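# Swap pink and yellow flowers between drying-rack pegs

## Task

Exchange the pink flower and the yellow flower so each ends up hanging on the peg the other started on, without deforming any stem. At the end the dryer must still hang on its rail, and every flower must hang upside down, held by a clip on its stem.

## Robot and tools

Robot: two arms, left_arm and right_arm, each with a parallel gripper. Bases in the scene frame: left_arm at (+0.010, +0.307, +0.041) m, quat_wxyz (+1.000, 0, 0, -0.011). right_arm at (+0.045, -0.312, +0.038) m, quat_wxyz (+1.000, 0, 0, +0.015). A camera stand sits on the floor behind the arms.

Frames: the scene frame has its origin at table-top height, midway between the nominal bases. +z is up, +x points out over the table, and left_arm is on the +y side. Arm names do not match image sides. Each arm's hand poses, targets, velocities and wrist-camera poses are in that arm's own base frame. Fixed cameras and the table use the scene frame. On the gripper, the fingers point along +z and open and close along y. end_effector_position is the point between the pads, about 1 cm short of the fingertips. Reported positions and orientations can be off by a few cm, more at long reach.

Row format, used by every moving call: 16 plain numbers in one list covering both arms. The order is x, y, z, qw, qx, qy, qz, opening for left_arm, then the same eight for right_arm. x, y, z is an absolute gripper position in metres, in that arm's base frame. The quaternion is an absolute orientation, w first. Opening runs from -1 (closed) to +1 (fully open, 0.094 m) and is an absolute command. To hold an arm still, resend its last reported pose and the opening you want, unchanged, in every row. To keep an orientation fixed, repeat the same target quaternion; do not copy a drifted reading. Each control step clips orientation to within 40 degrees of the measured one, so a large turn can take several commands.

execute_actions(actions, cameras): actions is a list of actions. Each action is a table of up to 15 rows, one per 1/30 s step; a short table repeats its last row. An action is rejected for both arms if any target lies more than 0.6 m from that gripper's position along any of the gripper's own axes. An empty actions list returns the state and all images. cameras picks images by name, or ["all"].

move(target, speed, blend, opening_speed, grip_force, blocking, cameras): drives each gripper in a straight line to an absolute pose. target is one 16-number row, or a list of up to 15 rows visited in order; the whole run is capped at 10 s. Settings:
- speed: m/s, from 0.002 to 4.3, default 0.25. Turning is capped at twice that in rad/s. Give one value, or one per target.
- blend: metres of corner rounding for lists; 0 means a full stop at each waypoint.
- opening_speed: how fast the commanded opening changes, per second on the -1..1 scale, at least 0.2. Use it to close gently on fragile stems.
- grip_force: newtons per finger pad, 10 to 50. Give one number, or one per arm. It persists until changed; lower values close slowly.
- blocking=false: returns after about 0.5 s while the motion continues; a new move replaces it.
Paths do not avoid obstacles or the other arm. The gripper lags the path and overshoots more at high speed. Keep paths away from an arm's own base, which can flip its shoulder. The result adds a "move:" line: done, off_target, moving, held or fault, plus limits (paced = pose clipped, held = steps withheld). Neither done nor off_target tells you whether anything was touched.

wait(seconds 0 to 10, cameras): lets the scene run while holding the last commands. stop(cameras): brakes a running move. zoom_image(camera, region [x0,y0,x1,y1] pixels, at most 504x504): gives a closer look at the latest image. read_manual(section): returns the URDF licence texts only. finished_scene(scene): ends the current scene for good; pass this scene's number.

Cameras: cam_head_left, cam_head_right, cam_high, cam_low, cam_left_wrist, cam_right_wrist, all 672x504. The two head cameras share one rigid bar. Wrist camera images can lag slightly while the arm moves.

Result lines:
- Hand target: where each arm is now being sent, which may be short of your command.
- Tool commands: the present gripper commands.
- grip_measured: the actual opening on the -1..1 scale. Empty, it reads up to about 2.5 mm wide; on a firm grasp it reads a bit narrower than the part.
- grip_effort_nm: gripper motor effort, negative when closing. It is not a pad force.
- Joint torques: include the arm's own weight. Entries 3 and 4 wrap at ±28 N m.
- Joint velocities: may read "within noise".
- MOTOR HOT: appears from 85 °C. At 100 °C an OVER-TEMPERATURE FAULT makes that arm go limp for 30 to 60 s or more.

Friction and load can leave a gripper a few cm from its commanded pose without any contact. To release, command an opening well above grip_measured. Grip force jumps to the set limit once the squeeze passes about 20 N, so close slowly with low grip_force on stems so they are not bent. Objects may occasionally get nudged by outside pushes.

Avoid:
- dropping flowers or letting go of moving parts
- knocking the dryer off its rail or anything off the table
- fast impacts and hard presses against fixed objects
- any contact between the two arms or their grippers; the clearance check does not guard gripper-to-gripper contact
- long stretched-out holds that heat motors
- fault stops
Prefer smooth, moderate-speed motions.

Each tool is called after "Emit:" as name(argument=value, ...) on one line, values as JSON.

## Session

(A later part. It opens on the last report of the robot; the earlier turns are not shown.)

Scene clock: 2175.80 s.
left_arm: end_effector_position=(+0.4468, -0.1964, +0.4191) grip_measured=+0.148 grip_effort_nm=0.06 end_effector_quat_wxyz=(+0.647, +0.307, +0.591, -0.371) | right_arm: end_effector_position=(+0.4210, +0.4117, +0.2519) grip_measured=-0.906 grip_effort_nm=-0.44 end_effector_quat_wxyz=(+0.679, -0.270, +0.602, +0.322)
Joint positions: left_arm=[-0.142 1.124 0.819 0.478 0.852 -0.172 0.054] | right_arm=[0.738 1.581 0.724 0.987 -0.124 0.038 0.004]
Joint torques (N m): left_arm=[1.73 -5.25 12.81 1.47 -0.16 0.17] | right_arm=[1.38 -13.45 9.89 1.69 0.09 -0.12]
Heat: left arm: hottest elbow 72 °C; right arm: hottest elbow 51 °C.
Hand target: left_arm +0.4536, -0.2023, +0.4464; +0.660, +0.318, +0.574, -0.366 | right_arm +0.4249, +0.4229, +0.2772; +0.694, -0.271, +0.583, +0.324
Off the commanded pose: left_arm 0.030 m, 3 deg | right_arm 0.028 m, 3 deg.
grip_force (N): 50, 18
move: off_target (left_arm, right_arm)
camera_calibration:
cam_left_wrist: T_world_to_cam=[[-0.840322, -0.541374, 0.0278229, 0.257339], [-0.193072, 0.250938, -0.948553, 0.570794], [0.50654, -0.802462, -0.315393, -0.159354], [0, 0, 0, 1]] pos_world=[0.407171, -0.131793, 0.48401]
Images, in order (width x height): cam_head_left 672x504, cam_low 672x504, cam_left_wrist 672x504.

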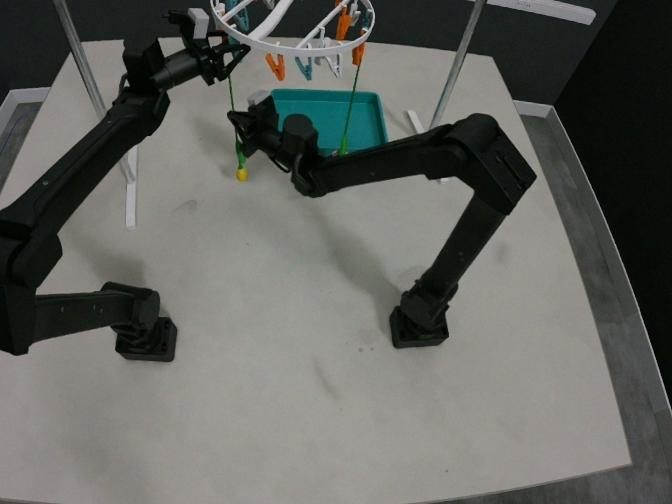

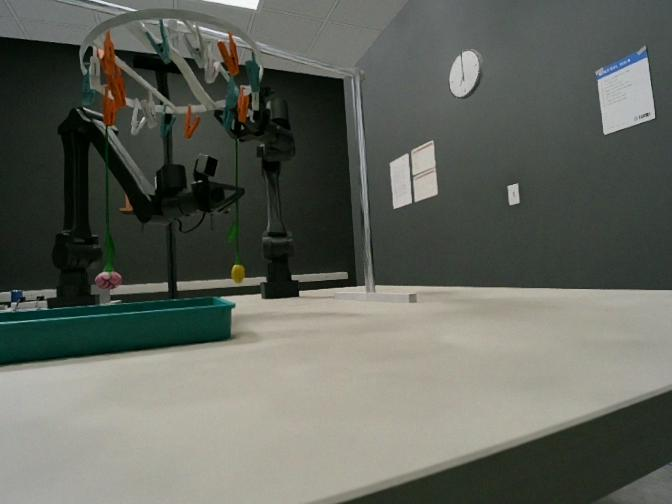

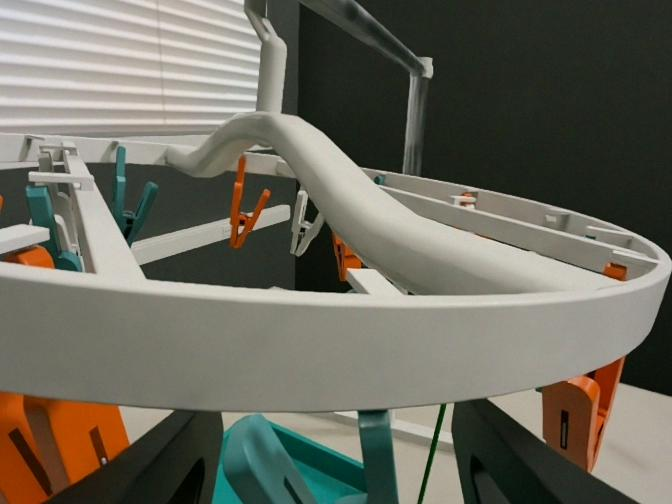

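Emit:
move(target=[0.4545,-0.2030,0.4340,0.6601,0.3181,0.5738,-0.3659,-0.9,0.4260,0.4240,0.2770,0.6943,-0.2717,0.5826,0.3237,-1.0], speed=0.05, opening_speed=0.7, cameras=["cam_left_wrist", "cam_low", "cam_head_left", "cam_head_right"])

Emit:
zoom_image(camera="cam_left_wrist", region=[240, 304, 440, 504])

Emit:
zoom_image(camera="cam_low", region=[210, 90, 270, 150])

Emit:
zoom_image(camera="cam_head_left", region=[205, 30, 265, 90])

Emit:
zoom_image(camera="cam_head_right", region=[190, 30, 270, 110])

Scene clock: 2183.30 s.
left_arm: end_effector_position=(+0.4500, -0.1969, +0.4149) grip_measured=-0.584 grip_effort_nm=-1.06 end_effector_quat_wxyz=(+0.646, +0.307, +0.593, -0.371) | right_arm: end_effector_position=(+0.4210, +0.4117, +0.2519) grip_measured=-0.906 grip_effort_nm=-0.44 end_effector_quat_wxyz=(+0.679, -0.270, +0.602, +0.322)
Joint positions: left_arm=[-0.142 1.136 0.82 0.482 0.85 -0.169 0.02] | right_arm=[0.738 1.581 0.724 0.987 -0.124 0.038 0.004]
Joint torques (N m): left_arm=[1.73 -5.48 11.04 2.69 -0.13 0.16] | right_arm=[1.2 -13.45 9.88 1.73 0.1 -0.11]
Heat: left arm: hottest elbow 75 °C; right arm: hottest elbow 52 °C.
Hand target: left_arm +0.4536, -0.2027, +0.4337; +0.660, +0.318, +0.574, -0.366 | right_arm +0.4249, +0.4229, +0.2772; +0.694, -0.271, +0.583, +0.324
Off the commanded pose: left_arm 0.021 m, 3 deg | right_arm 0.028 m, 3 deg.
grip_force (N): 50, 18
move: off_target (left_arm, right_arm)
camera_calibration:
cam_left_wrist: T_world_to_cam=[[-0.839431, -0.54261, 0.030496, 0.25819], [-0.197744, 0.252685, -0.947126, 0.569516], [0.506214, -0.801077, -0.31941, -0.160638], [0, 0, 0, 1]] pos_world=[0.410668, -0.132495, 0.48022]
Images, in order (width x height): cam_head_left 672x504, cam_head_right 672x504, cam_low 672x504, cam_left_wrist 672x504.

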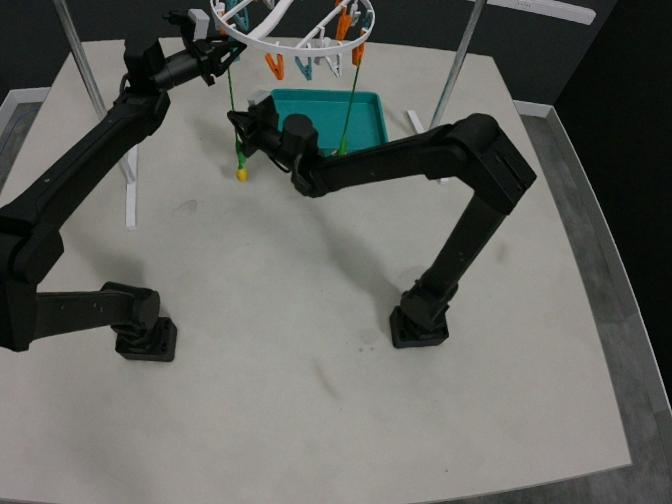

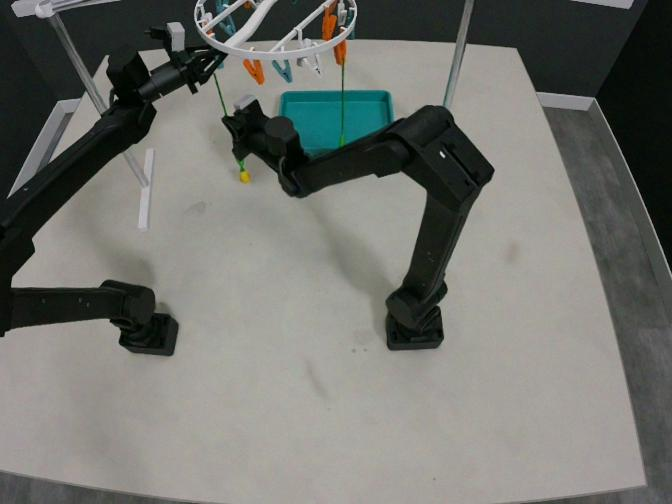

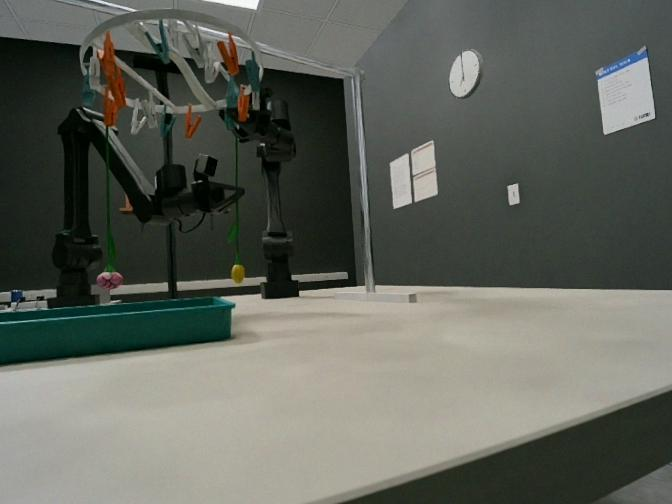

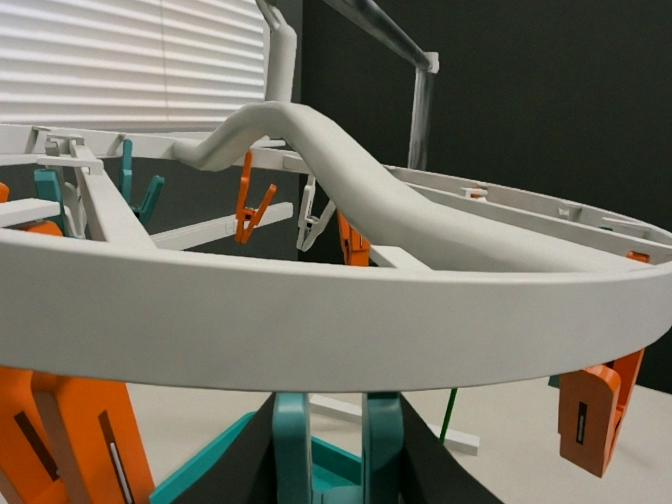

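Scaled by 2.520 from the camera's 672x504 image, which has a finer 960x720 frame.

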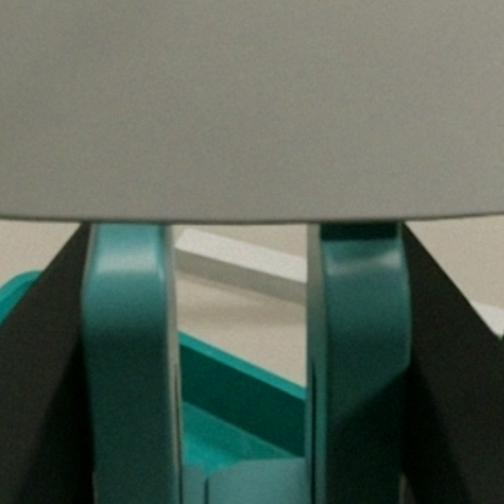

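Scaled by 8.400 from the camera's 672x504 image, which has a finer 960x720 frame.

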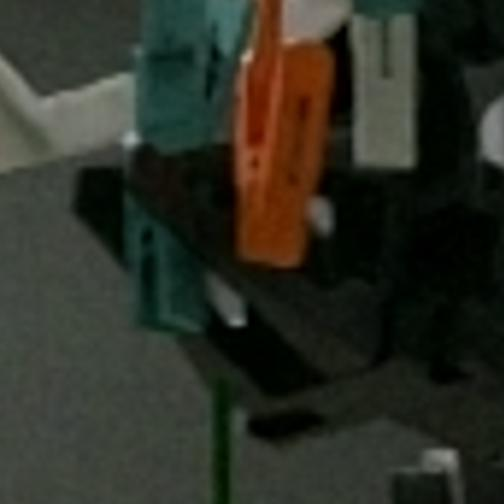

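Scaled by 8.400 from the camera's 672x504 image, which has a finer 960x720 frame.

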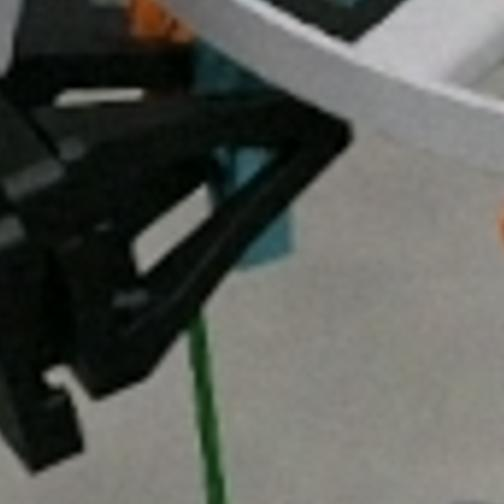

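Scaled by 6.300 from the camera's 672x504 image, which has a finer 960x720 frame.

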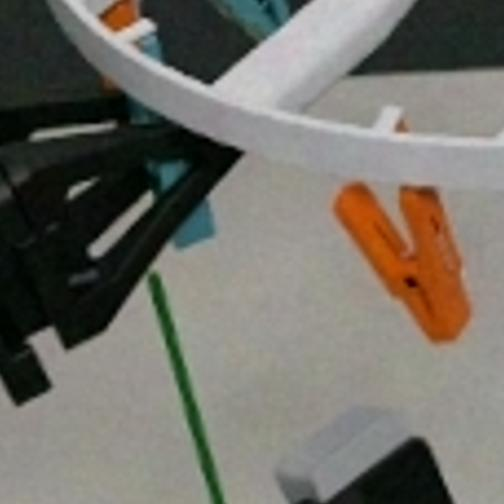

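Emit:
move(target=[0.4545,-0.2030,0.4250,0.6601,0.3181,0.5738,-0.3659,-0.9,0.4260,0.4240,0.2985,0.6943,-0.2717,0.5826,0.3237,-1.0], speed=0.04, cameras=["cam_low", "cam_head_left", "cam_head_right"])

Emit:
zoom_image(camera="cam_low", region=[215, 100, 255, 140])

Emit:
zoom_image(camera="cam_head_left", region=[210, 35, 250, 75])

Emit:
zoom_image(camera="cam_head_right", region=[195, 40, 235, 80])

Scene clock: 2203.83 s.
left_arm: end_effector_position=(+0.4517, -0.1971, +0.4157) grip_measured=-0.584 grip_effort_nm=-1.06 end_effector_quat_wxyz=(+0.651, +0.309, +0.587, -0.369) | right_arm: end_effector_position=(+0.4211, +0.4118, +0.2704) grip_measured=-0.906 grip_effort_nm=-0.44 end_effector_quat_wxyz=(+0.678, -0.270, +0.604, +0.321)
Joint positions: left_arm=[-0.142 1.145 0.82 0.507 0.85 -0.169 0.02] | right_arm=[0.738 1.534 0.741 0.92 -0.124 0.038 0.004]
Joint torques (N m): left_arm=[1.67 -5.54 9.85 2.7 -0.15 0.16] | right_arm=[1.26 -13.22 10.43 1.68 0.08 -0.11]
Heat: left arm: hottest elbow 75 °C; right arm: hottest elbow 54 °C.
Hand target: left_arm +0.4542, -0.2029, +0.4249; +0.660, +0.318, +0.574, -0.366 | right_arm +0.4247, +0.4227, +0.2985; +0.694, -0.271, +0.583, +0.324
Off the commanded pose: left_arm 0.011 m, 2 deg | right_arm 0.031 m, 3 deg.
grip_force (N): 50, 18
move: off_target (left_arm, right_arm)
Images, in order (width x height): cam_head_left 672x504, cam_head_right 672x504, cam_low 672x504.

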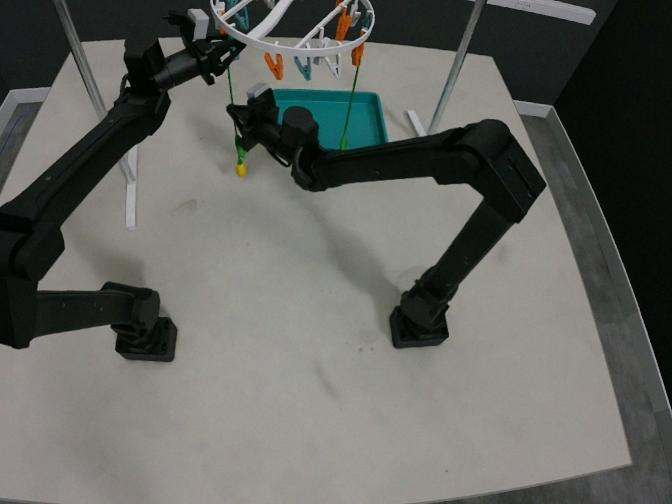

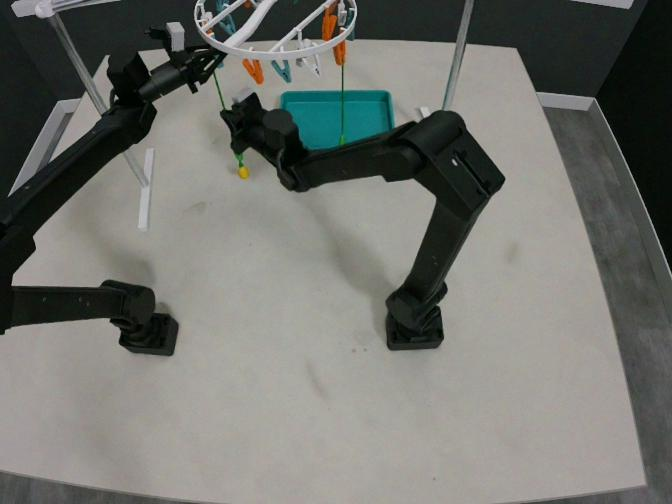

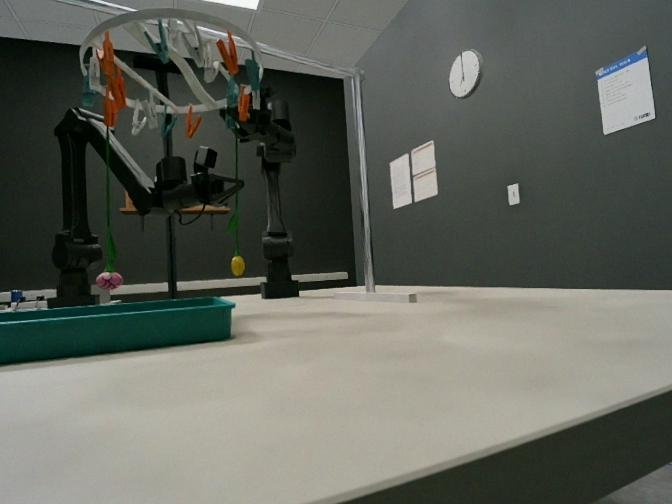

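Scaled by 12.600 from the camera's 672x504 image, which has a finer 960x720 frame.

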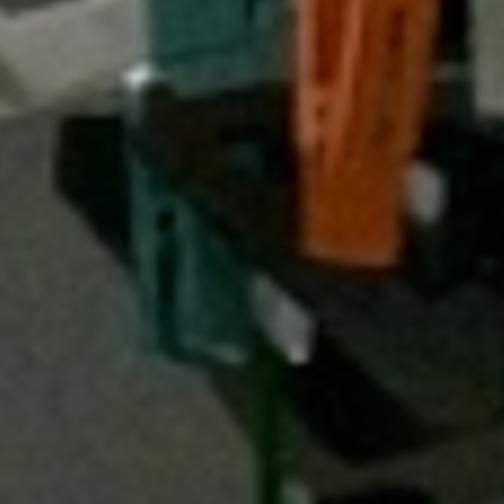

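Scaled by 12.600 from the camera's 672x504 image, which has a finer 960x720 frame.

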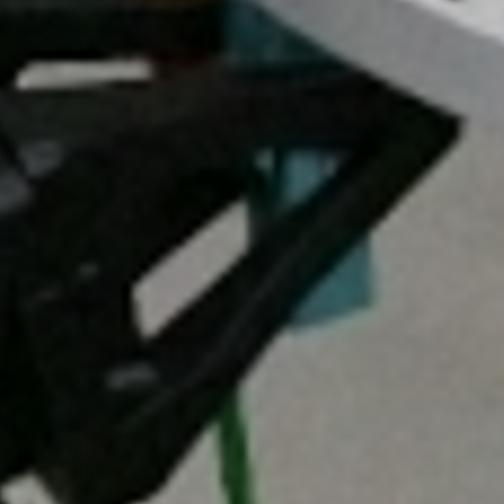

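Scaled by 12.600 from the camera's 672x504 image, which has a finer 960x720 frame.

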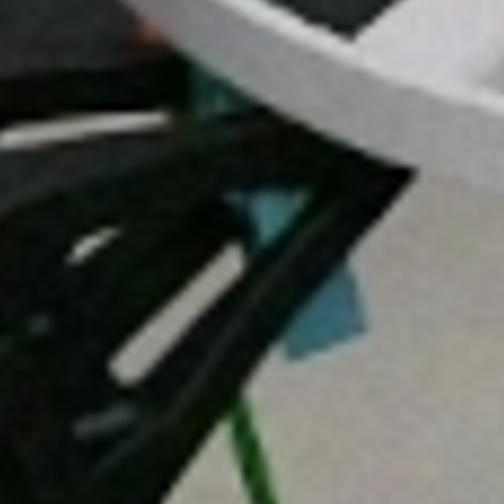

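Emit:
move(target=[0.4545,-0.2030,0.4250,0.6601,0.3181,0.5738,-0.3659,-0.9,0.4260,0.4240,0.2970,0.7093,-0.2631,0.5642,0.3307,-1.0], speed=0.03, cameras=["cam_low", "cam_head_left", "cam_head_right"])

Emit:
zoom_image(camera="cam_low", region=[215, 100, 255, 140])

Emit:
zoom_image(camera="cam_head_left", region=[210, 35, 250, 75])

Emit:
zoom_image(camera="cam_head_right", region=[195, 40, 235, 80])

Scene clock: 2226.70 s.
left_arm: end_effector_position=(+0.4517, -0.1971, +0.4157) grip_measured=-0.584 grip_effort_nm=-1.06 end_effector_quat_wxyz=(+0.651, +0.309, +0.587, -0.369) | right_arm: end_effector_position=(+0.4211, +0.4117, +0.2775) grip_measured=-0.906 grip_effort_nm=-0.44 end_effector_quat_wxyz=(+0.694, -0.264, +0.585, +0.326)
Joint positions: left_arm=[-0.142 1.145 0.82 0.507 0.85 -0.169 0.02] | right_arm=[0.739 1.551 0.741 0.989 -0.123 0.038 0.004]
Joint torques (N m): left_arm=[1.79 -5.6 9.84 2.71 -0.15 0.16] | right_arm=[1.38 -11.4 9.94 2.76 0.1 -0.07]
Heat: left arm: hottest elbow 72 °C; right arm: hottest elbow 55 °C.
Hand target: left_arm +0.4542, -0.2029, +0.4249; +0.660, +0.318, +0.574, -0.366 | right_arm +0.4250, +0.4231, +0.2967; +0.709, -0.263, +0.565, +0.331
Off the commanded pose: left_arm 0.011 m, 2 deg | right_arm 0.024 m, 3 deg.
grip_force (N): 50, 18
move: off_target (left_arm, right_arm)
Images, in order (width x height): cam_head_left 672x504, cam_head_right 672x504, cam_low 672x504.

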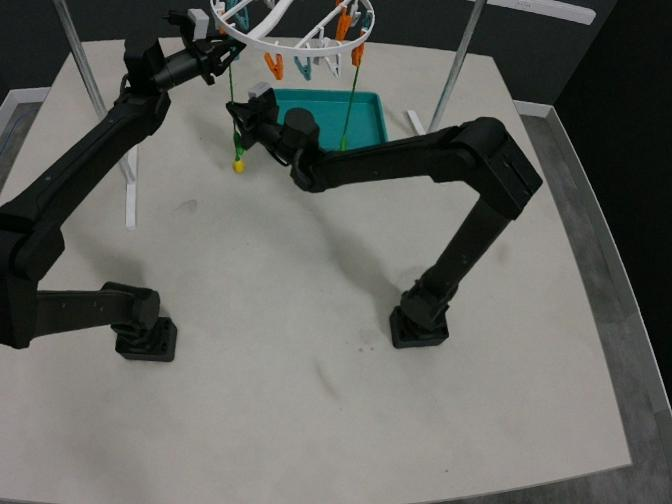

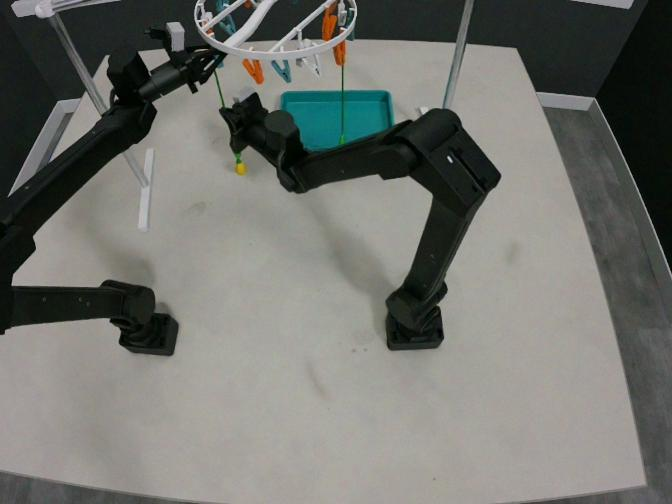

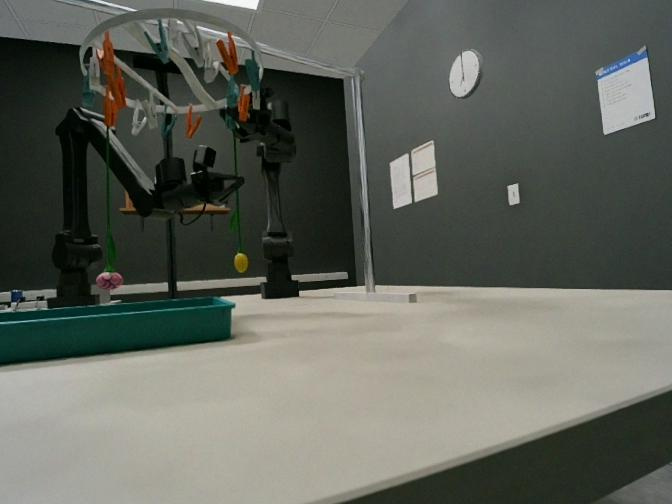

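Scaled by 12.600 from the camera's 672x504 image, which has a finer 960x720 frame.

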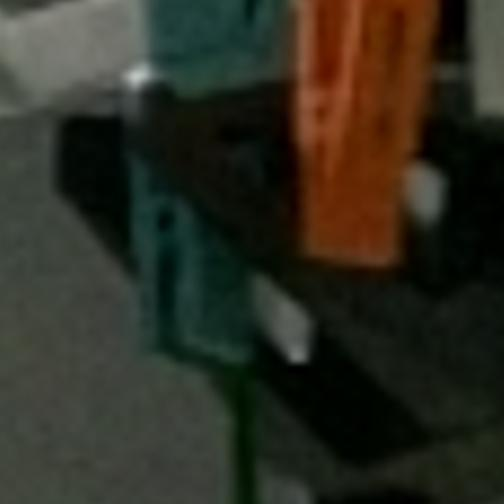

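Scaled by 12.600 from the camera's 672x504 image, which has a finer 960x720 frame.

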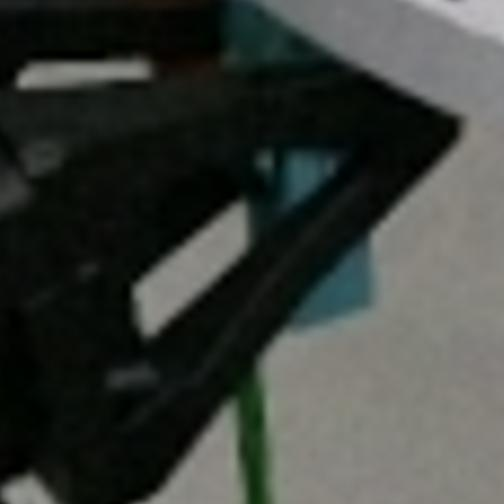

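Scaled by 12.600 from the camera's 672x504 image, which has a finer 960x720 frame.

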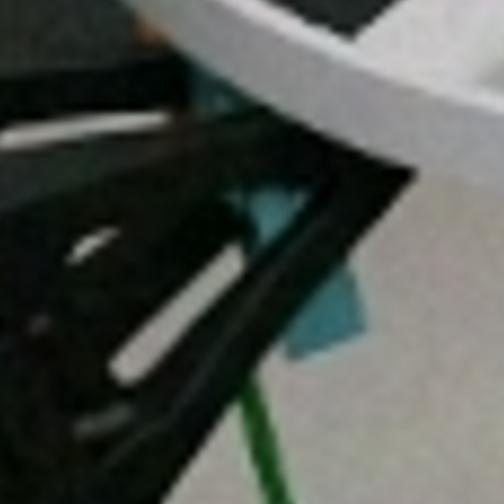

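Emit:
move(target=[0.4545,-0.2030,0.4250,0.6601,0.3181,0.5738,-0.3659,-0.9,0.4369,0.4150,0.2900,0.7093,-0.2631,0.5642,0.3307,-1.0], speed=0.03, cameras=["cam_low", "cam_head_left", "cam_head_right"])

Emit:
zoom_image(camera="cam_low", region=[215, 100, 255, 140])

Emit:
zoom_image(camera="cam_head_left", region=[210, 35, 250, 75])

Emit:
zoom_image(camera="cam_head_right", region=[195, 40, 235, 80])

Scene clock: 2240.30 s.
left_arm: end_effector_position=(+0.4517, -0.1971, +0.4157) grip_measured=-0.584 grip_effort_nm=-1.06 end_effector_quat_wxyz=(+0.651, +0.309, +0.587, -0.369) | right_arm: end_effector_position=(+0.4242, +0.4106, +0.2715) grip_measured=-0.906 grip_effort_nm=-0.44 end_effector_quat_wxyz=(+0.693, -0.269, +0.582, +0.330)
Joint positions: left_arm=[-0.142 1.145 0.82 0.507 0.85 -0.169 0.02] | right_arm=[0.726 1.571 0.741 1.011 -0.15 0.038 0.004]
Joint torques (N m): left_arm=[1.67 -5.54 9.83 2.73 -0.15 0.16] | right_arm=[-0.09 -11.34 9.76 2.71 -0.07 0.01]
Heat: left arm: hottest elbow 71 °C; right arm: hottest elbow 56 °C.
Hand target: left_arm +0.4542, -0.2029, +0.4249; +0.660, +0.318, +0.574, -0.366 | right_arm +0.4359, +0.4141, +0.2899; +0.709, -0.263, +0.564, +0.331
Off the commanded pose: left_arm 0.011 m, 2 deg | right_arm 0.023 m, 3 deg.
grip_force (N): 50, 18
move: off_target (left_arm, right_arm)
Images, in order (width x height): cam_head_left 672x504, cam_head_right 672x504, cam_low 672x504.

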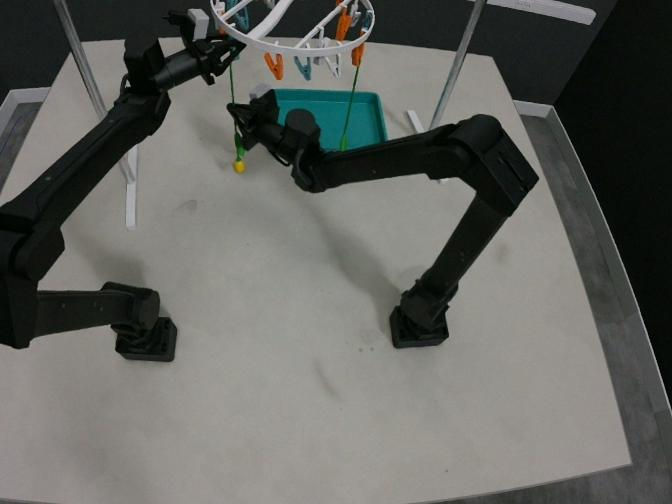

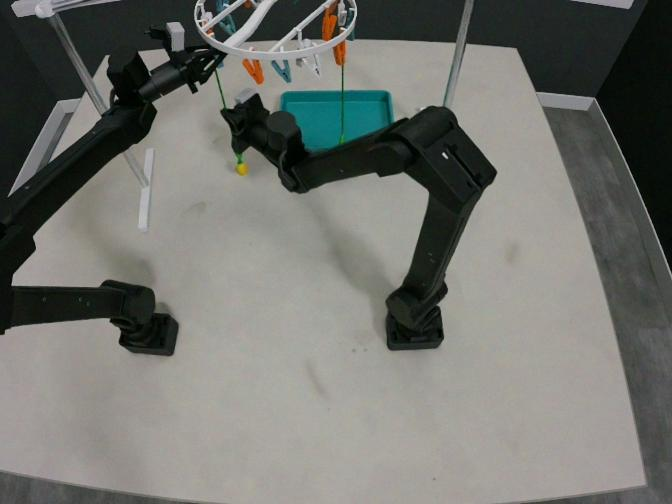

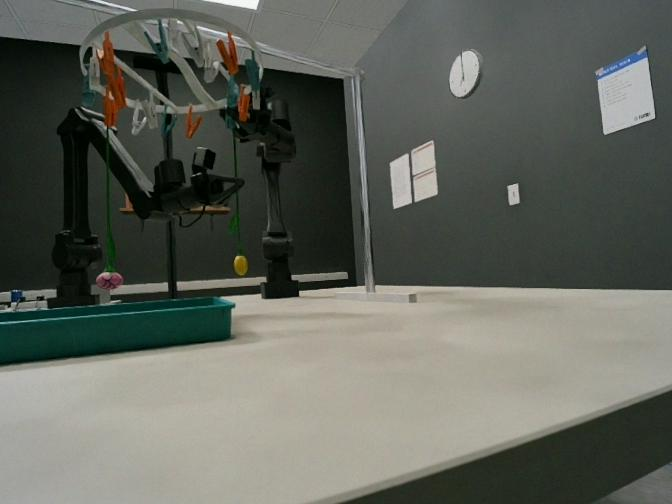

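Scaled by 12.600 from the camera's 672x504 image, which has a finer 960x720 frame.

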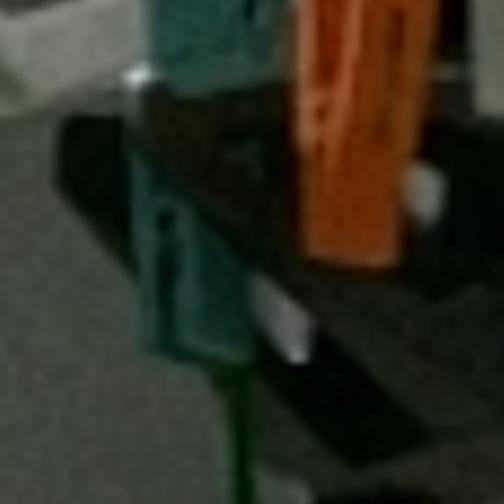

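Scaled by 12.600 from the camera's 672x504 image, which has a finer 960x720 frame.

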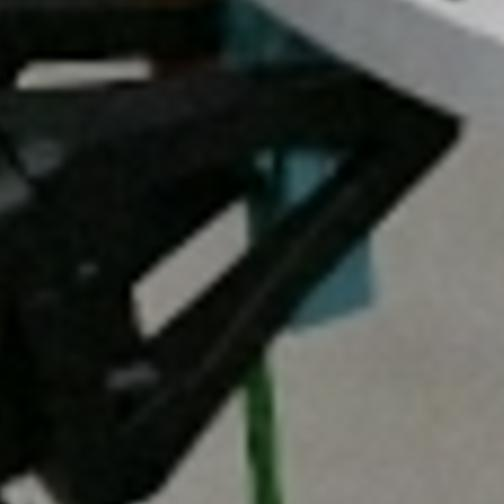

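Scaled by 12.600 from the camera's 672x504 image, which has a finer 960x720 frame.

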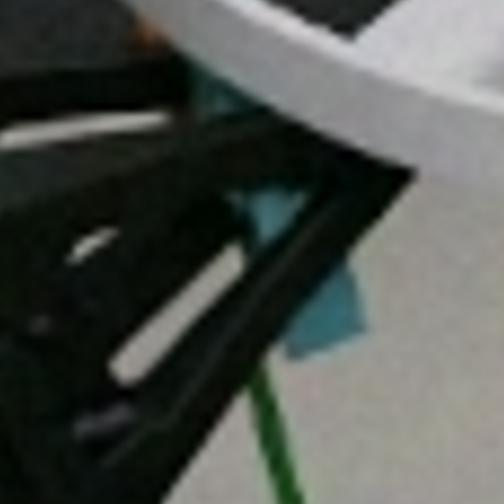

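Emit:
move(target=[0.4545,-0.2030,0.4250,0.6601,0.3181,0.5738,-0.3659,-0.9,0.4421,0.4068,0.2900,0.7093,-0.2631,0.5642,0.3307,-1.0], speed=0.03, cameras=["cam_low", "cam_head_left", "cam_head_right"])

Emit:
zoom_image(camera="cam_low", region=[215, 100, 255, 140])

Emit:
zoom_image(camera="cam_head_left", region=[210, 35, 250, 75])

Emit:
zoom_image(camera="cam_head_right", region=[195, 40, 235, 80])

Scene clock: 2251.20 s.
left_arm: end_effector_position=(+0.4517, -0.1971, +0.4157) grip_measured=-0.584 grip_effort_nm=-1.06 end_effector_quat_wxyz=(+0.651, +0.309, +0.587, -0.369) | right_arm: end_effector_position=(+0.4302, +0.4036, +0.2717) grip_measured=-0.906 grip_effort_nm=-0.44 end_effector_quat_wxyz=(+0.694, -0.270, +0.581, +0.328)
Joint positions: left_arm=[-0.142 1.145 0.82 0.507 0.85 -0.169 0.02] | right_arm=[0.704 1.571 0.741 1.013 -0.171 0.038 0.004]
Joint torques (N m): left_arm=[1.73 -5.6 9.84 2.7 -0.15 0.16] | right_arm=[-0.15 -11.63 9.5 2.69 -0.07 0.04]
Heat: left arm: hottest elbow 71 °C; right arm: hottest elbow 56 °C.
Hand target: left_arm +0.4542, -0.2029, +0.4249; +0.660, +0.318, +0.574, -0.366 | right_arm +0.4412, +0.4061, +0.2899; +0.709, -0.263, +0.564, +0.331
Off the commanded pose: left_arm 0.011 m, 2 deg | right_arm 0.022 m, 3 deg.
grip_force (N): 50, 18
move: off_target (left_arm, right_arm)
Images, in order (width x height): cam_head_left 672x504, cam_head_right 672x504, cam_low 672x504.

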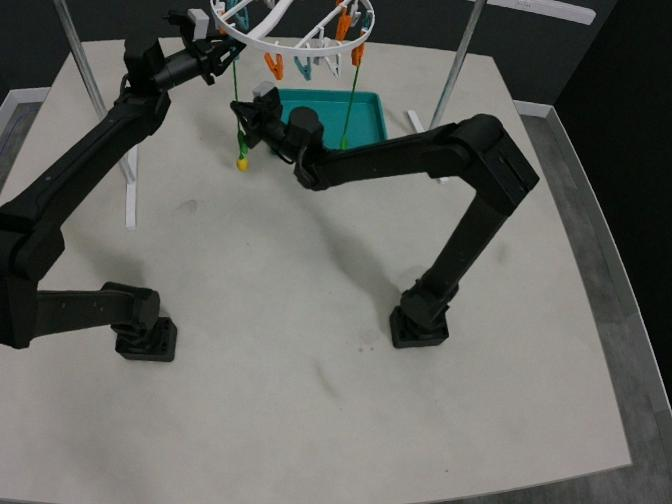

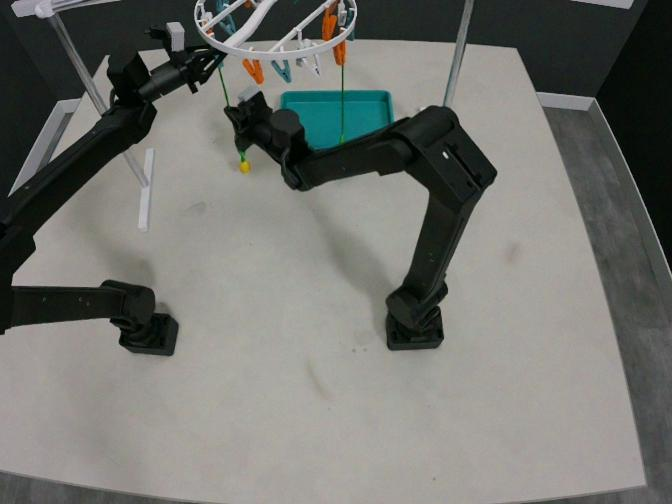

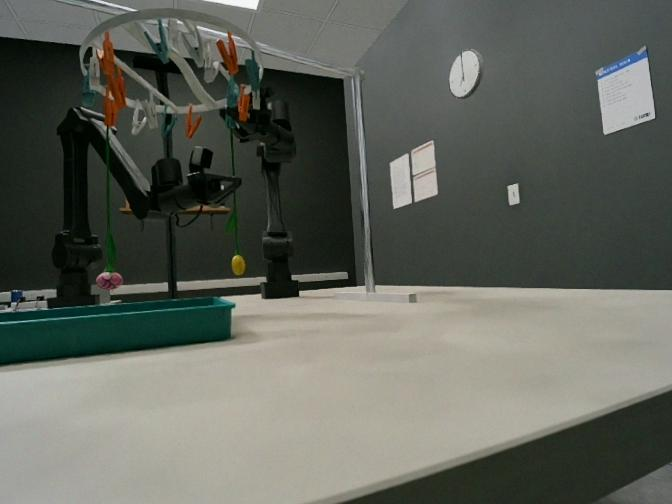

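Scaled by 12.600 from the camera's 672x504 image, which has a finer 960x720 frame.

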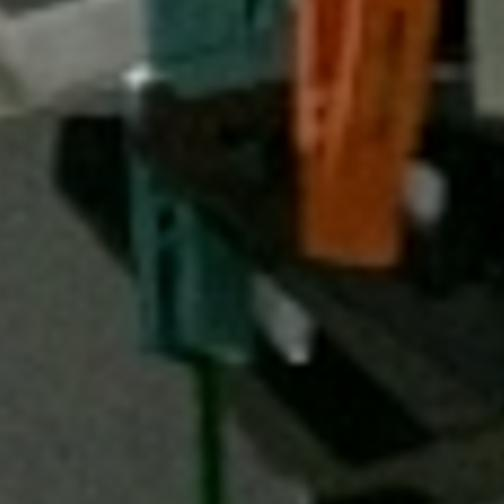

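Scaled by 12.600 from the camera's 672x504 image, which has a finer 960x720 frame.

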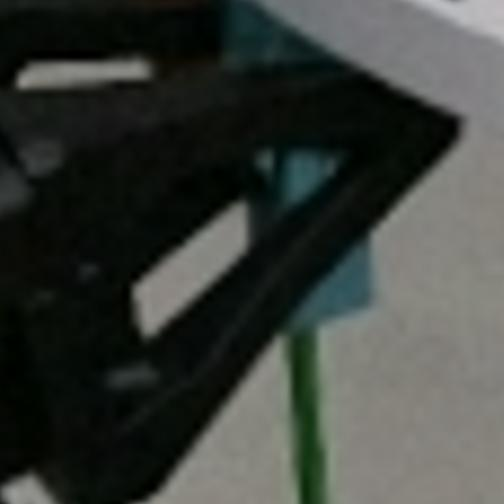

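Scaled by 12.600 from the camera's 672x504 image, which has a finer 960x720 frame.

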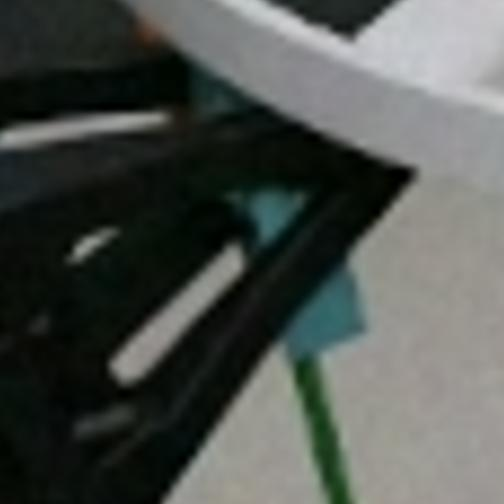

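Emit:
move(target=[0.4545,-0.2030,0.4250,0.6601,0.3181,0.5738,-0.3659,-0.4,0.4421,0.4068,0.2900,0.7093,-0.2631,0.5642,0.3307,-1.0], speed=0.03, opening_speed=0.3, cameras=["cam_low", "cam_head_left", "cam_head_right", "cam_left_wrist"])

Emit:
zoom_image(camera="cam_left_wrist", region=[240, 304, 440, 504])

Emit:
zoom_image(camera="cam_low", region=[215, 100, 255, 140])

Emit:
zoom_image(camera="cam_head_right", region=[195, 40, 235, 80])

Scene clock: 2260.00 s.
left_arm: end_effector_position=(+0.4518, -0.1971, +0.4157) grip_measured=-0.403 grip_effort_nm=0.06 end_effector_quat_wxyz=(+0.651, +0.309, +0.587, -0.369) | right_arm: end_effector_position=(+0.4301, +0.4036, +0.2718) grip_measured=-0.906 grip_effort_nm=-0.44 end_effector_quat_wxyz=(+0.694, -0.271, +0.581, +0.329)
Joint positions: left_arm=[-0.142 1.145 0.82 0.507 0.85 -0.168 0.028] | right_arm=[0.704 1.571 0.741 1.013 -0.171 0.038 0.004]
Joint torques (N m): left_arm=[1.73 -5.6 9.83 2.74 -0.13 0.15] | right_arm=[-0.26 -11.75 9.57 2.63 -0.06 0.05]
Heat: left arm: hottest elbow 70 °C; right arm: hottest elbow 56 °C.
Hand target: left_arm +0.4541, -0.2029, +0.4250; +0.660, +0.318, +0.574, -0.366 | right_arm +0.4412, +0.4061, +0.2898; +0.709, -0.263, +0.564, +0.331
Off the commanded pose: left_arm 0.011 m, 2 deg | right_arm 0.022 m, 3 deg.
grip_force (N): 50, 18
move: off_target (left_arm, right_arm)
camera_calibration:
cam_left_wrist: T_world_to_cam=[[-0.83959, -0.54294, 0.0174675, 0.264919], [-0.18191, 0.250711, -0.950817, 0.564628], [0.511857, -0.801474, -0.309261, -0.168281], [0, 0, 0, 1]] pos_world=[0.411271, -0.132596, 0.480187]
Images, in order (width x height): cam_head_left 672x504, cam_head_right 672x504, cam_low 672x504, cam_left_wrist 672x504.

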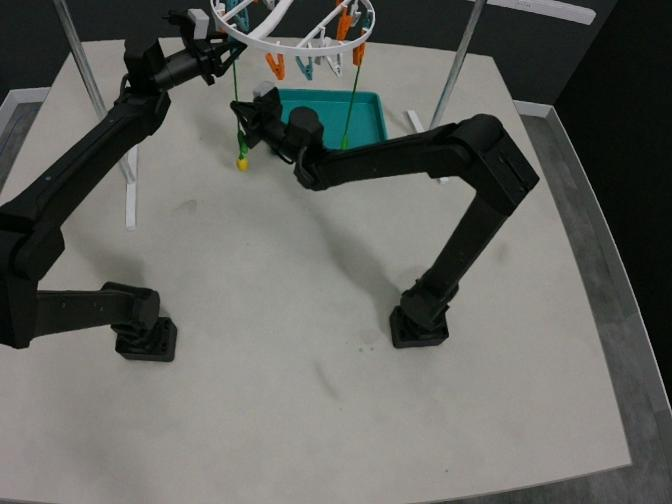

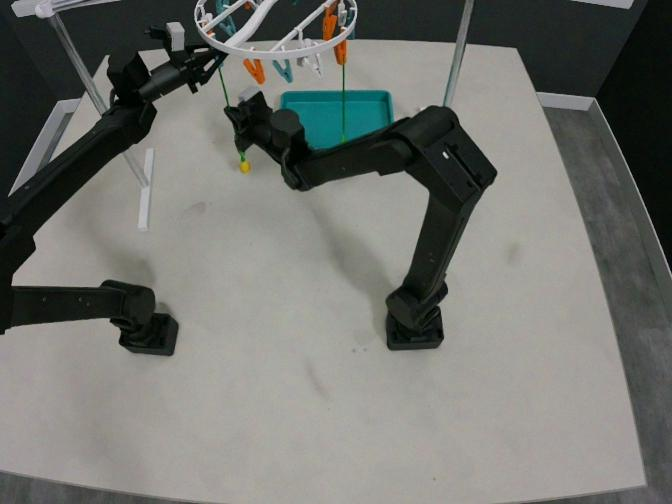

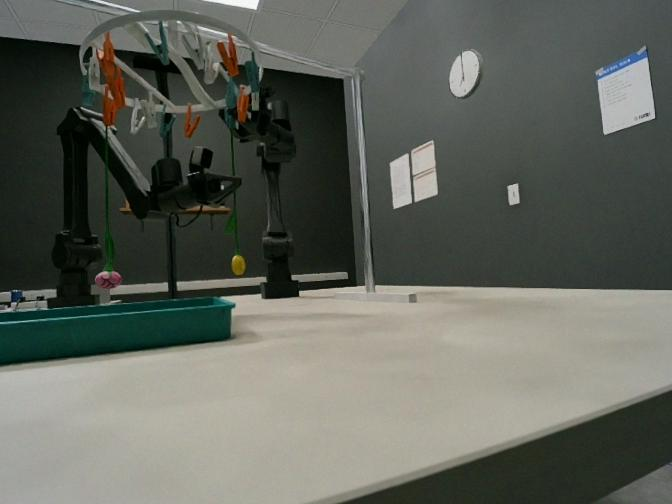

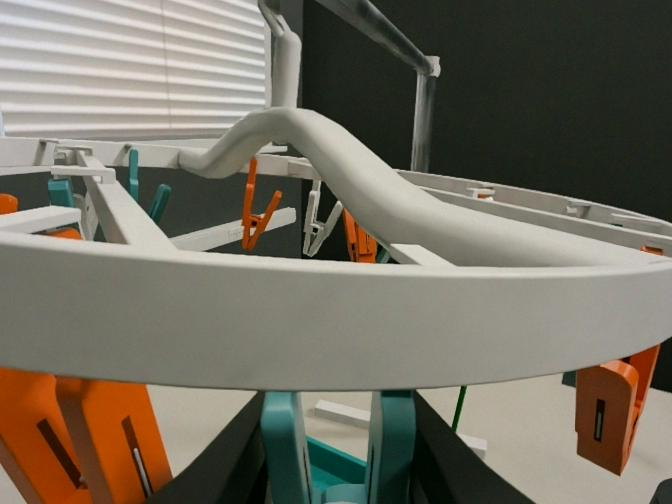

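Scaled by 2.520 from the camera's 672x504 image, which has a finer 960x720 frame.

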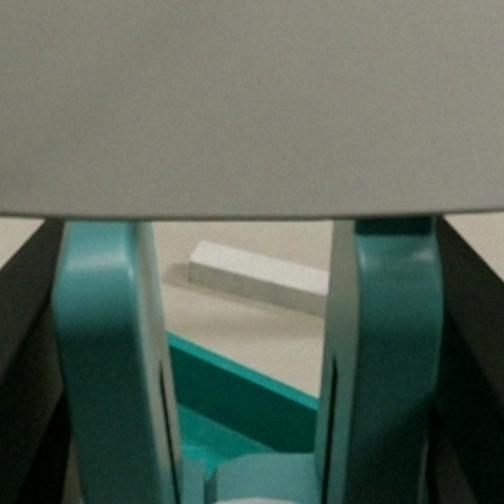

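Scaled by 12.600 from the camera's 672x504 image, which has a finer 960x720 frame.

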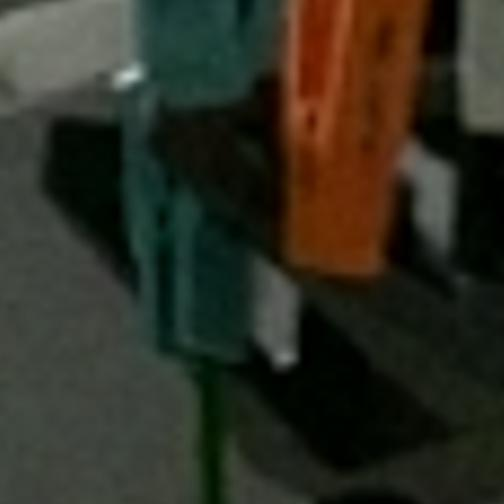

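Scaled by 12.600 from the camera's 672x504 image, which has a finer 960x720 frame.

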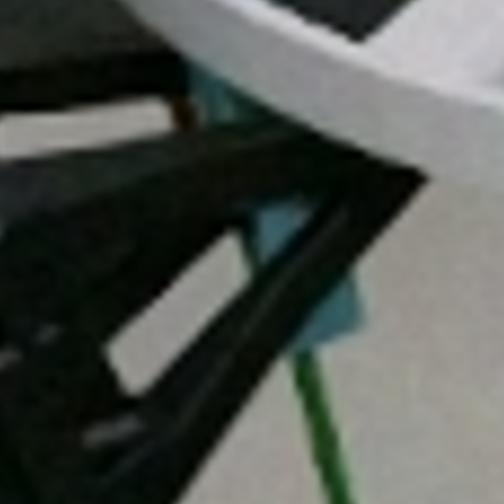

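Emit:
move(target=[[0.4545,-0.2030,0.4250,0.6601,0.3181,0.5738,-0.3659,-0.4,0.4421,0.4068,0.2880,0.7093,-0.2631,0.5642,0.3307,0.3],[0.4545,-0.2030,0.4250,0.6601,0.3181,0.5738,-0.3659,-0.4,0.4400,0.4040,0.2350,0.7093,-0.2631,0.5642,0.3307,0.3]], speed=[0.04, 0.06], opening_speed=0.6, cameras=["cam_low", "cam_head_left", "cam_right_wrist"])

Emit:
zoom_image(camera="cam_low", region=[200, 90, 280, 290])

Scene clock: 2273.27 s.
left_arm: end_effector_position=(+0.4519, -0.1971, +0.4155) grip_measured=-0.402 grip_effort_nm=0.06 end_effector_quat_wxyz=(+0.651, +0.309, +0.587, -0.369) | right_arm: end_effector_position=(+0.4361, +0.4082, +0.2397) grip_measured=+0.299 grip_effort_nm=0.08 end_effector_quat_wxyz=(+0.708, -0.266, +0.563, +0.332)
Joint positions: left_arm=[-0.142 1.145 0.82 0.507 0.85 -0.168 0.028] | right_arm=[0.703 1.701 0.741 1.189 -0.173 0.038 0.061]
Joint torques (N m): left_arm=[1.67 -5.54 9.83 2.71 -0.13 0.15] | right_arm=[-0.15 -12.63 5.61 2.61 -0.08 0.07]
Heat: left arm: hottest elbow 70 °C; right arm: hottest elbow 56 °C.
Hand target: left_arm +0.4541, -0.2029, +0.4250; +0.660, +0.318, +0.574, -0.366 | right_arm +0.4399, +0.4039, +0.2350; +0.709, -0.263, +0.564, +0.331
Off the commanded pose: left_arm 0.012 m, 2 deg | right_arm 0.007 m, 0 deg.
grip_force (N): 50, 18
move: off_target (left_arm)
camera_calibration:
cam_right_wrist: T_world_to_cam=[[0.772851, -0.634468, 0.0123206, -0.0820978], [-0.118557, -0.163434, -0.979405, 0.393498], [0.623414, 0.755473, -0.201531, -0.443106], [0, 0, 0, 1]] pos_world=[0.38634, 0.346978, 0.297106]
Images, in order (width x height): cam_head_left 672x504, cam_low 672x504, cam_right_wrist 672x504.

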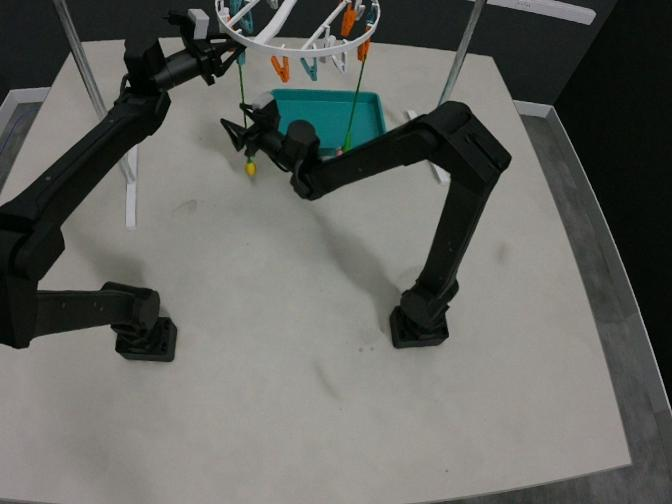

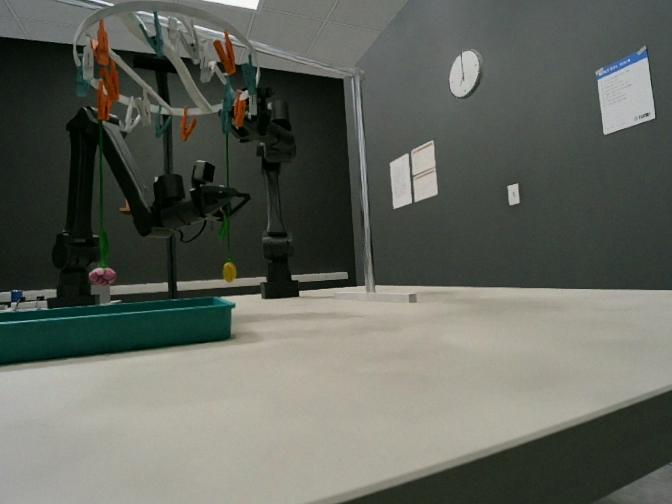

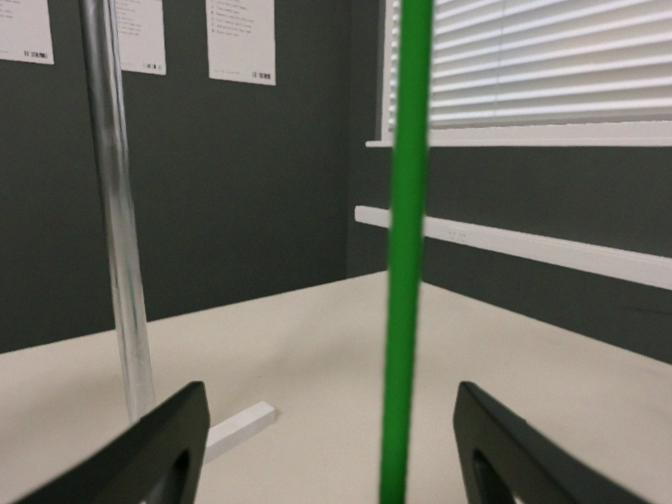

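Scaled by 2.520 from the camera's 672x504 image, which has a finer 960x720 frame.

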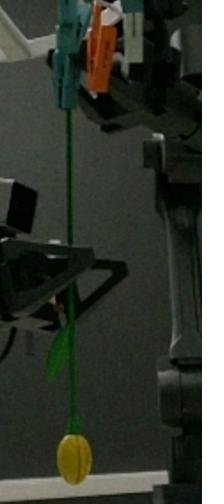

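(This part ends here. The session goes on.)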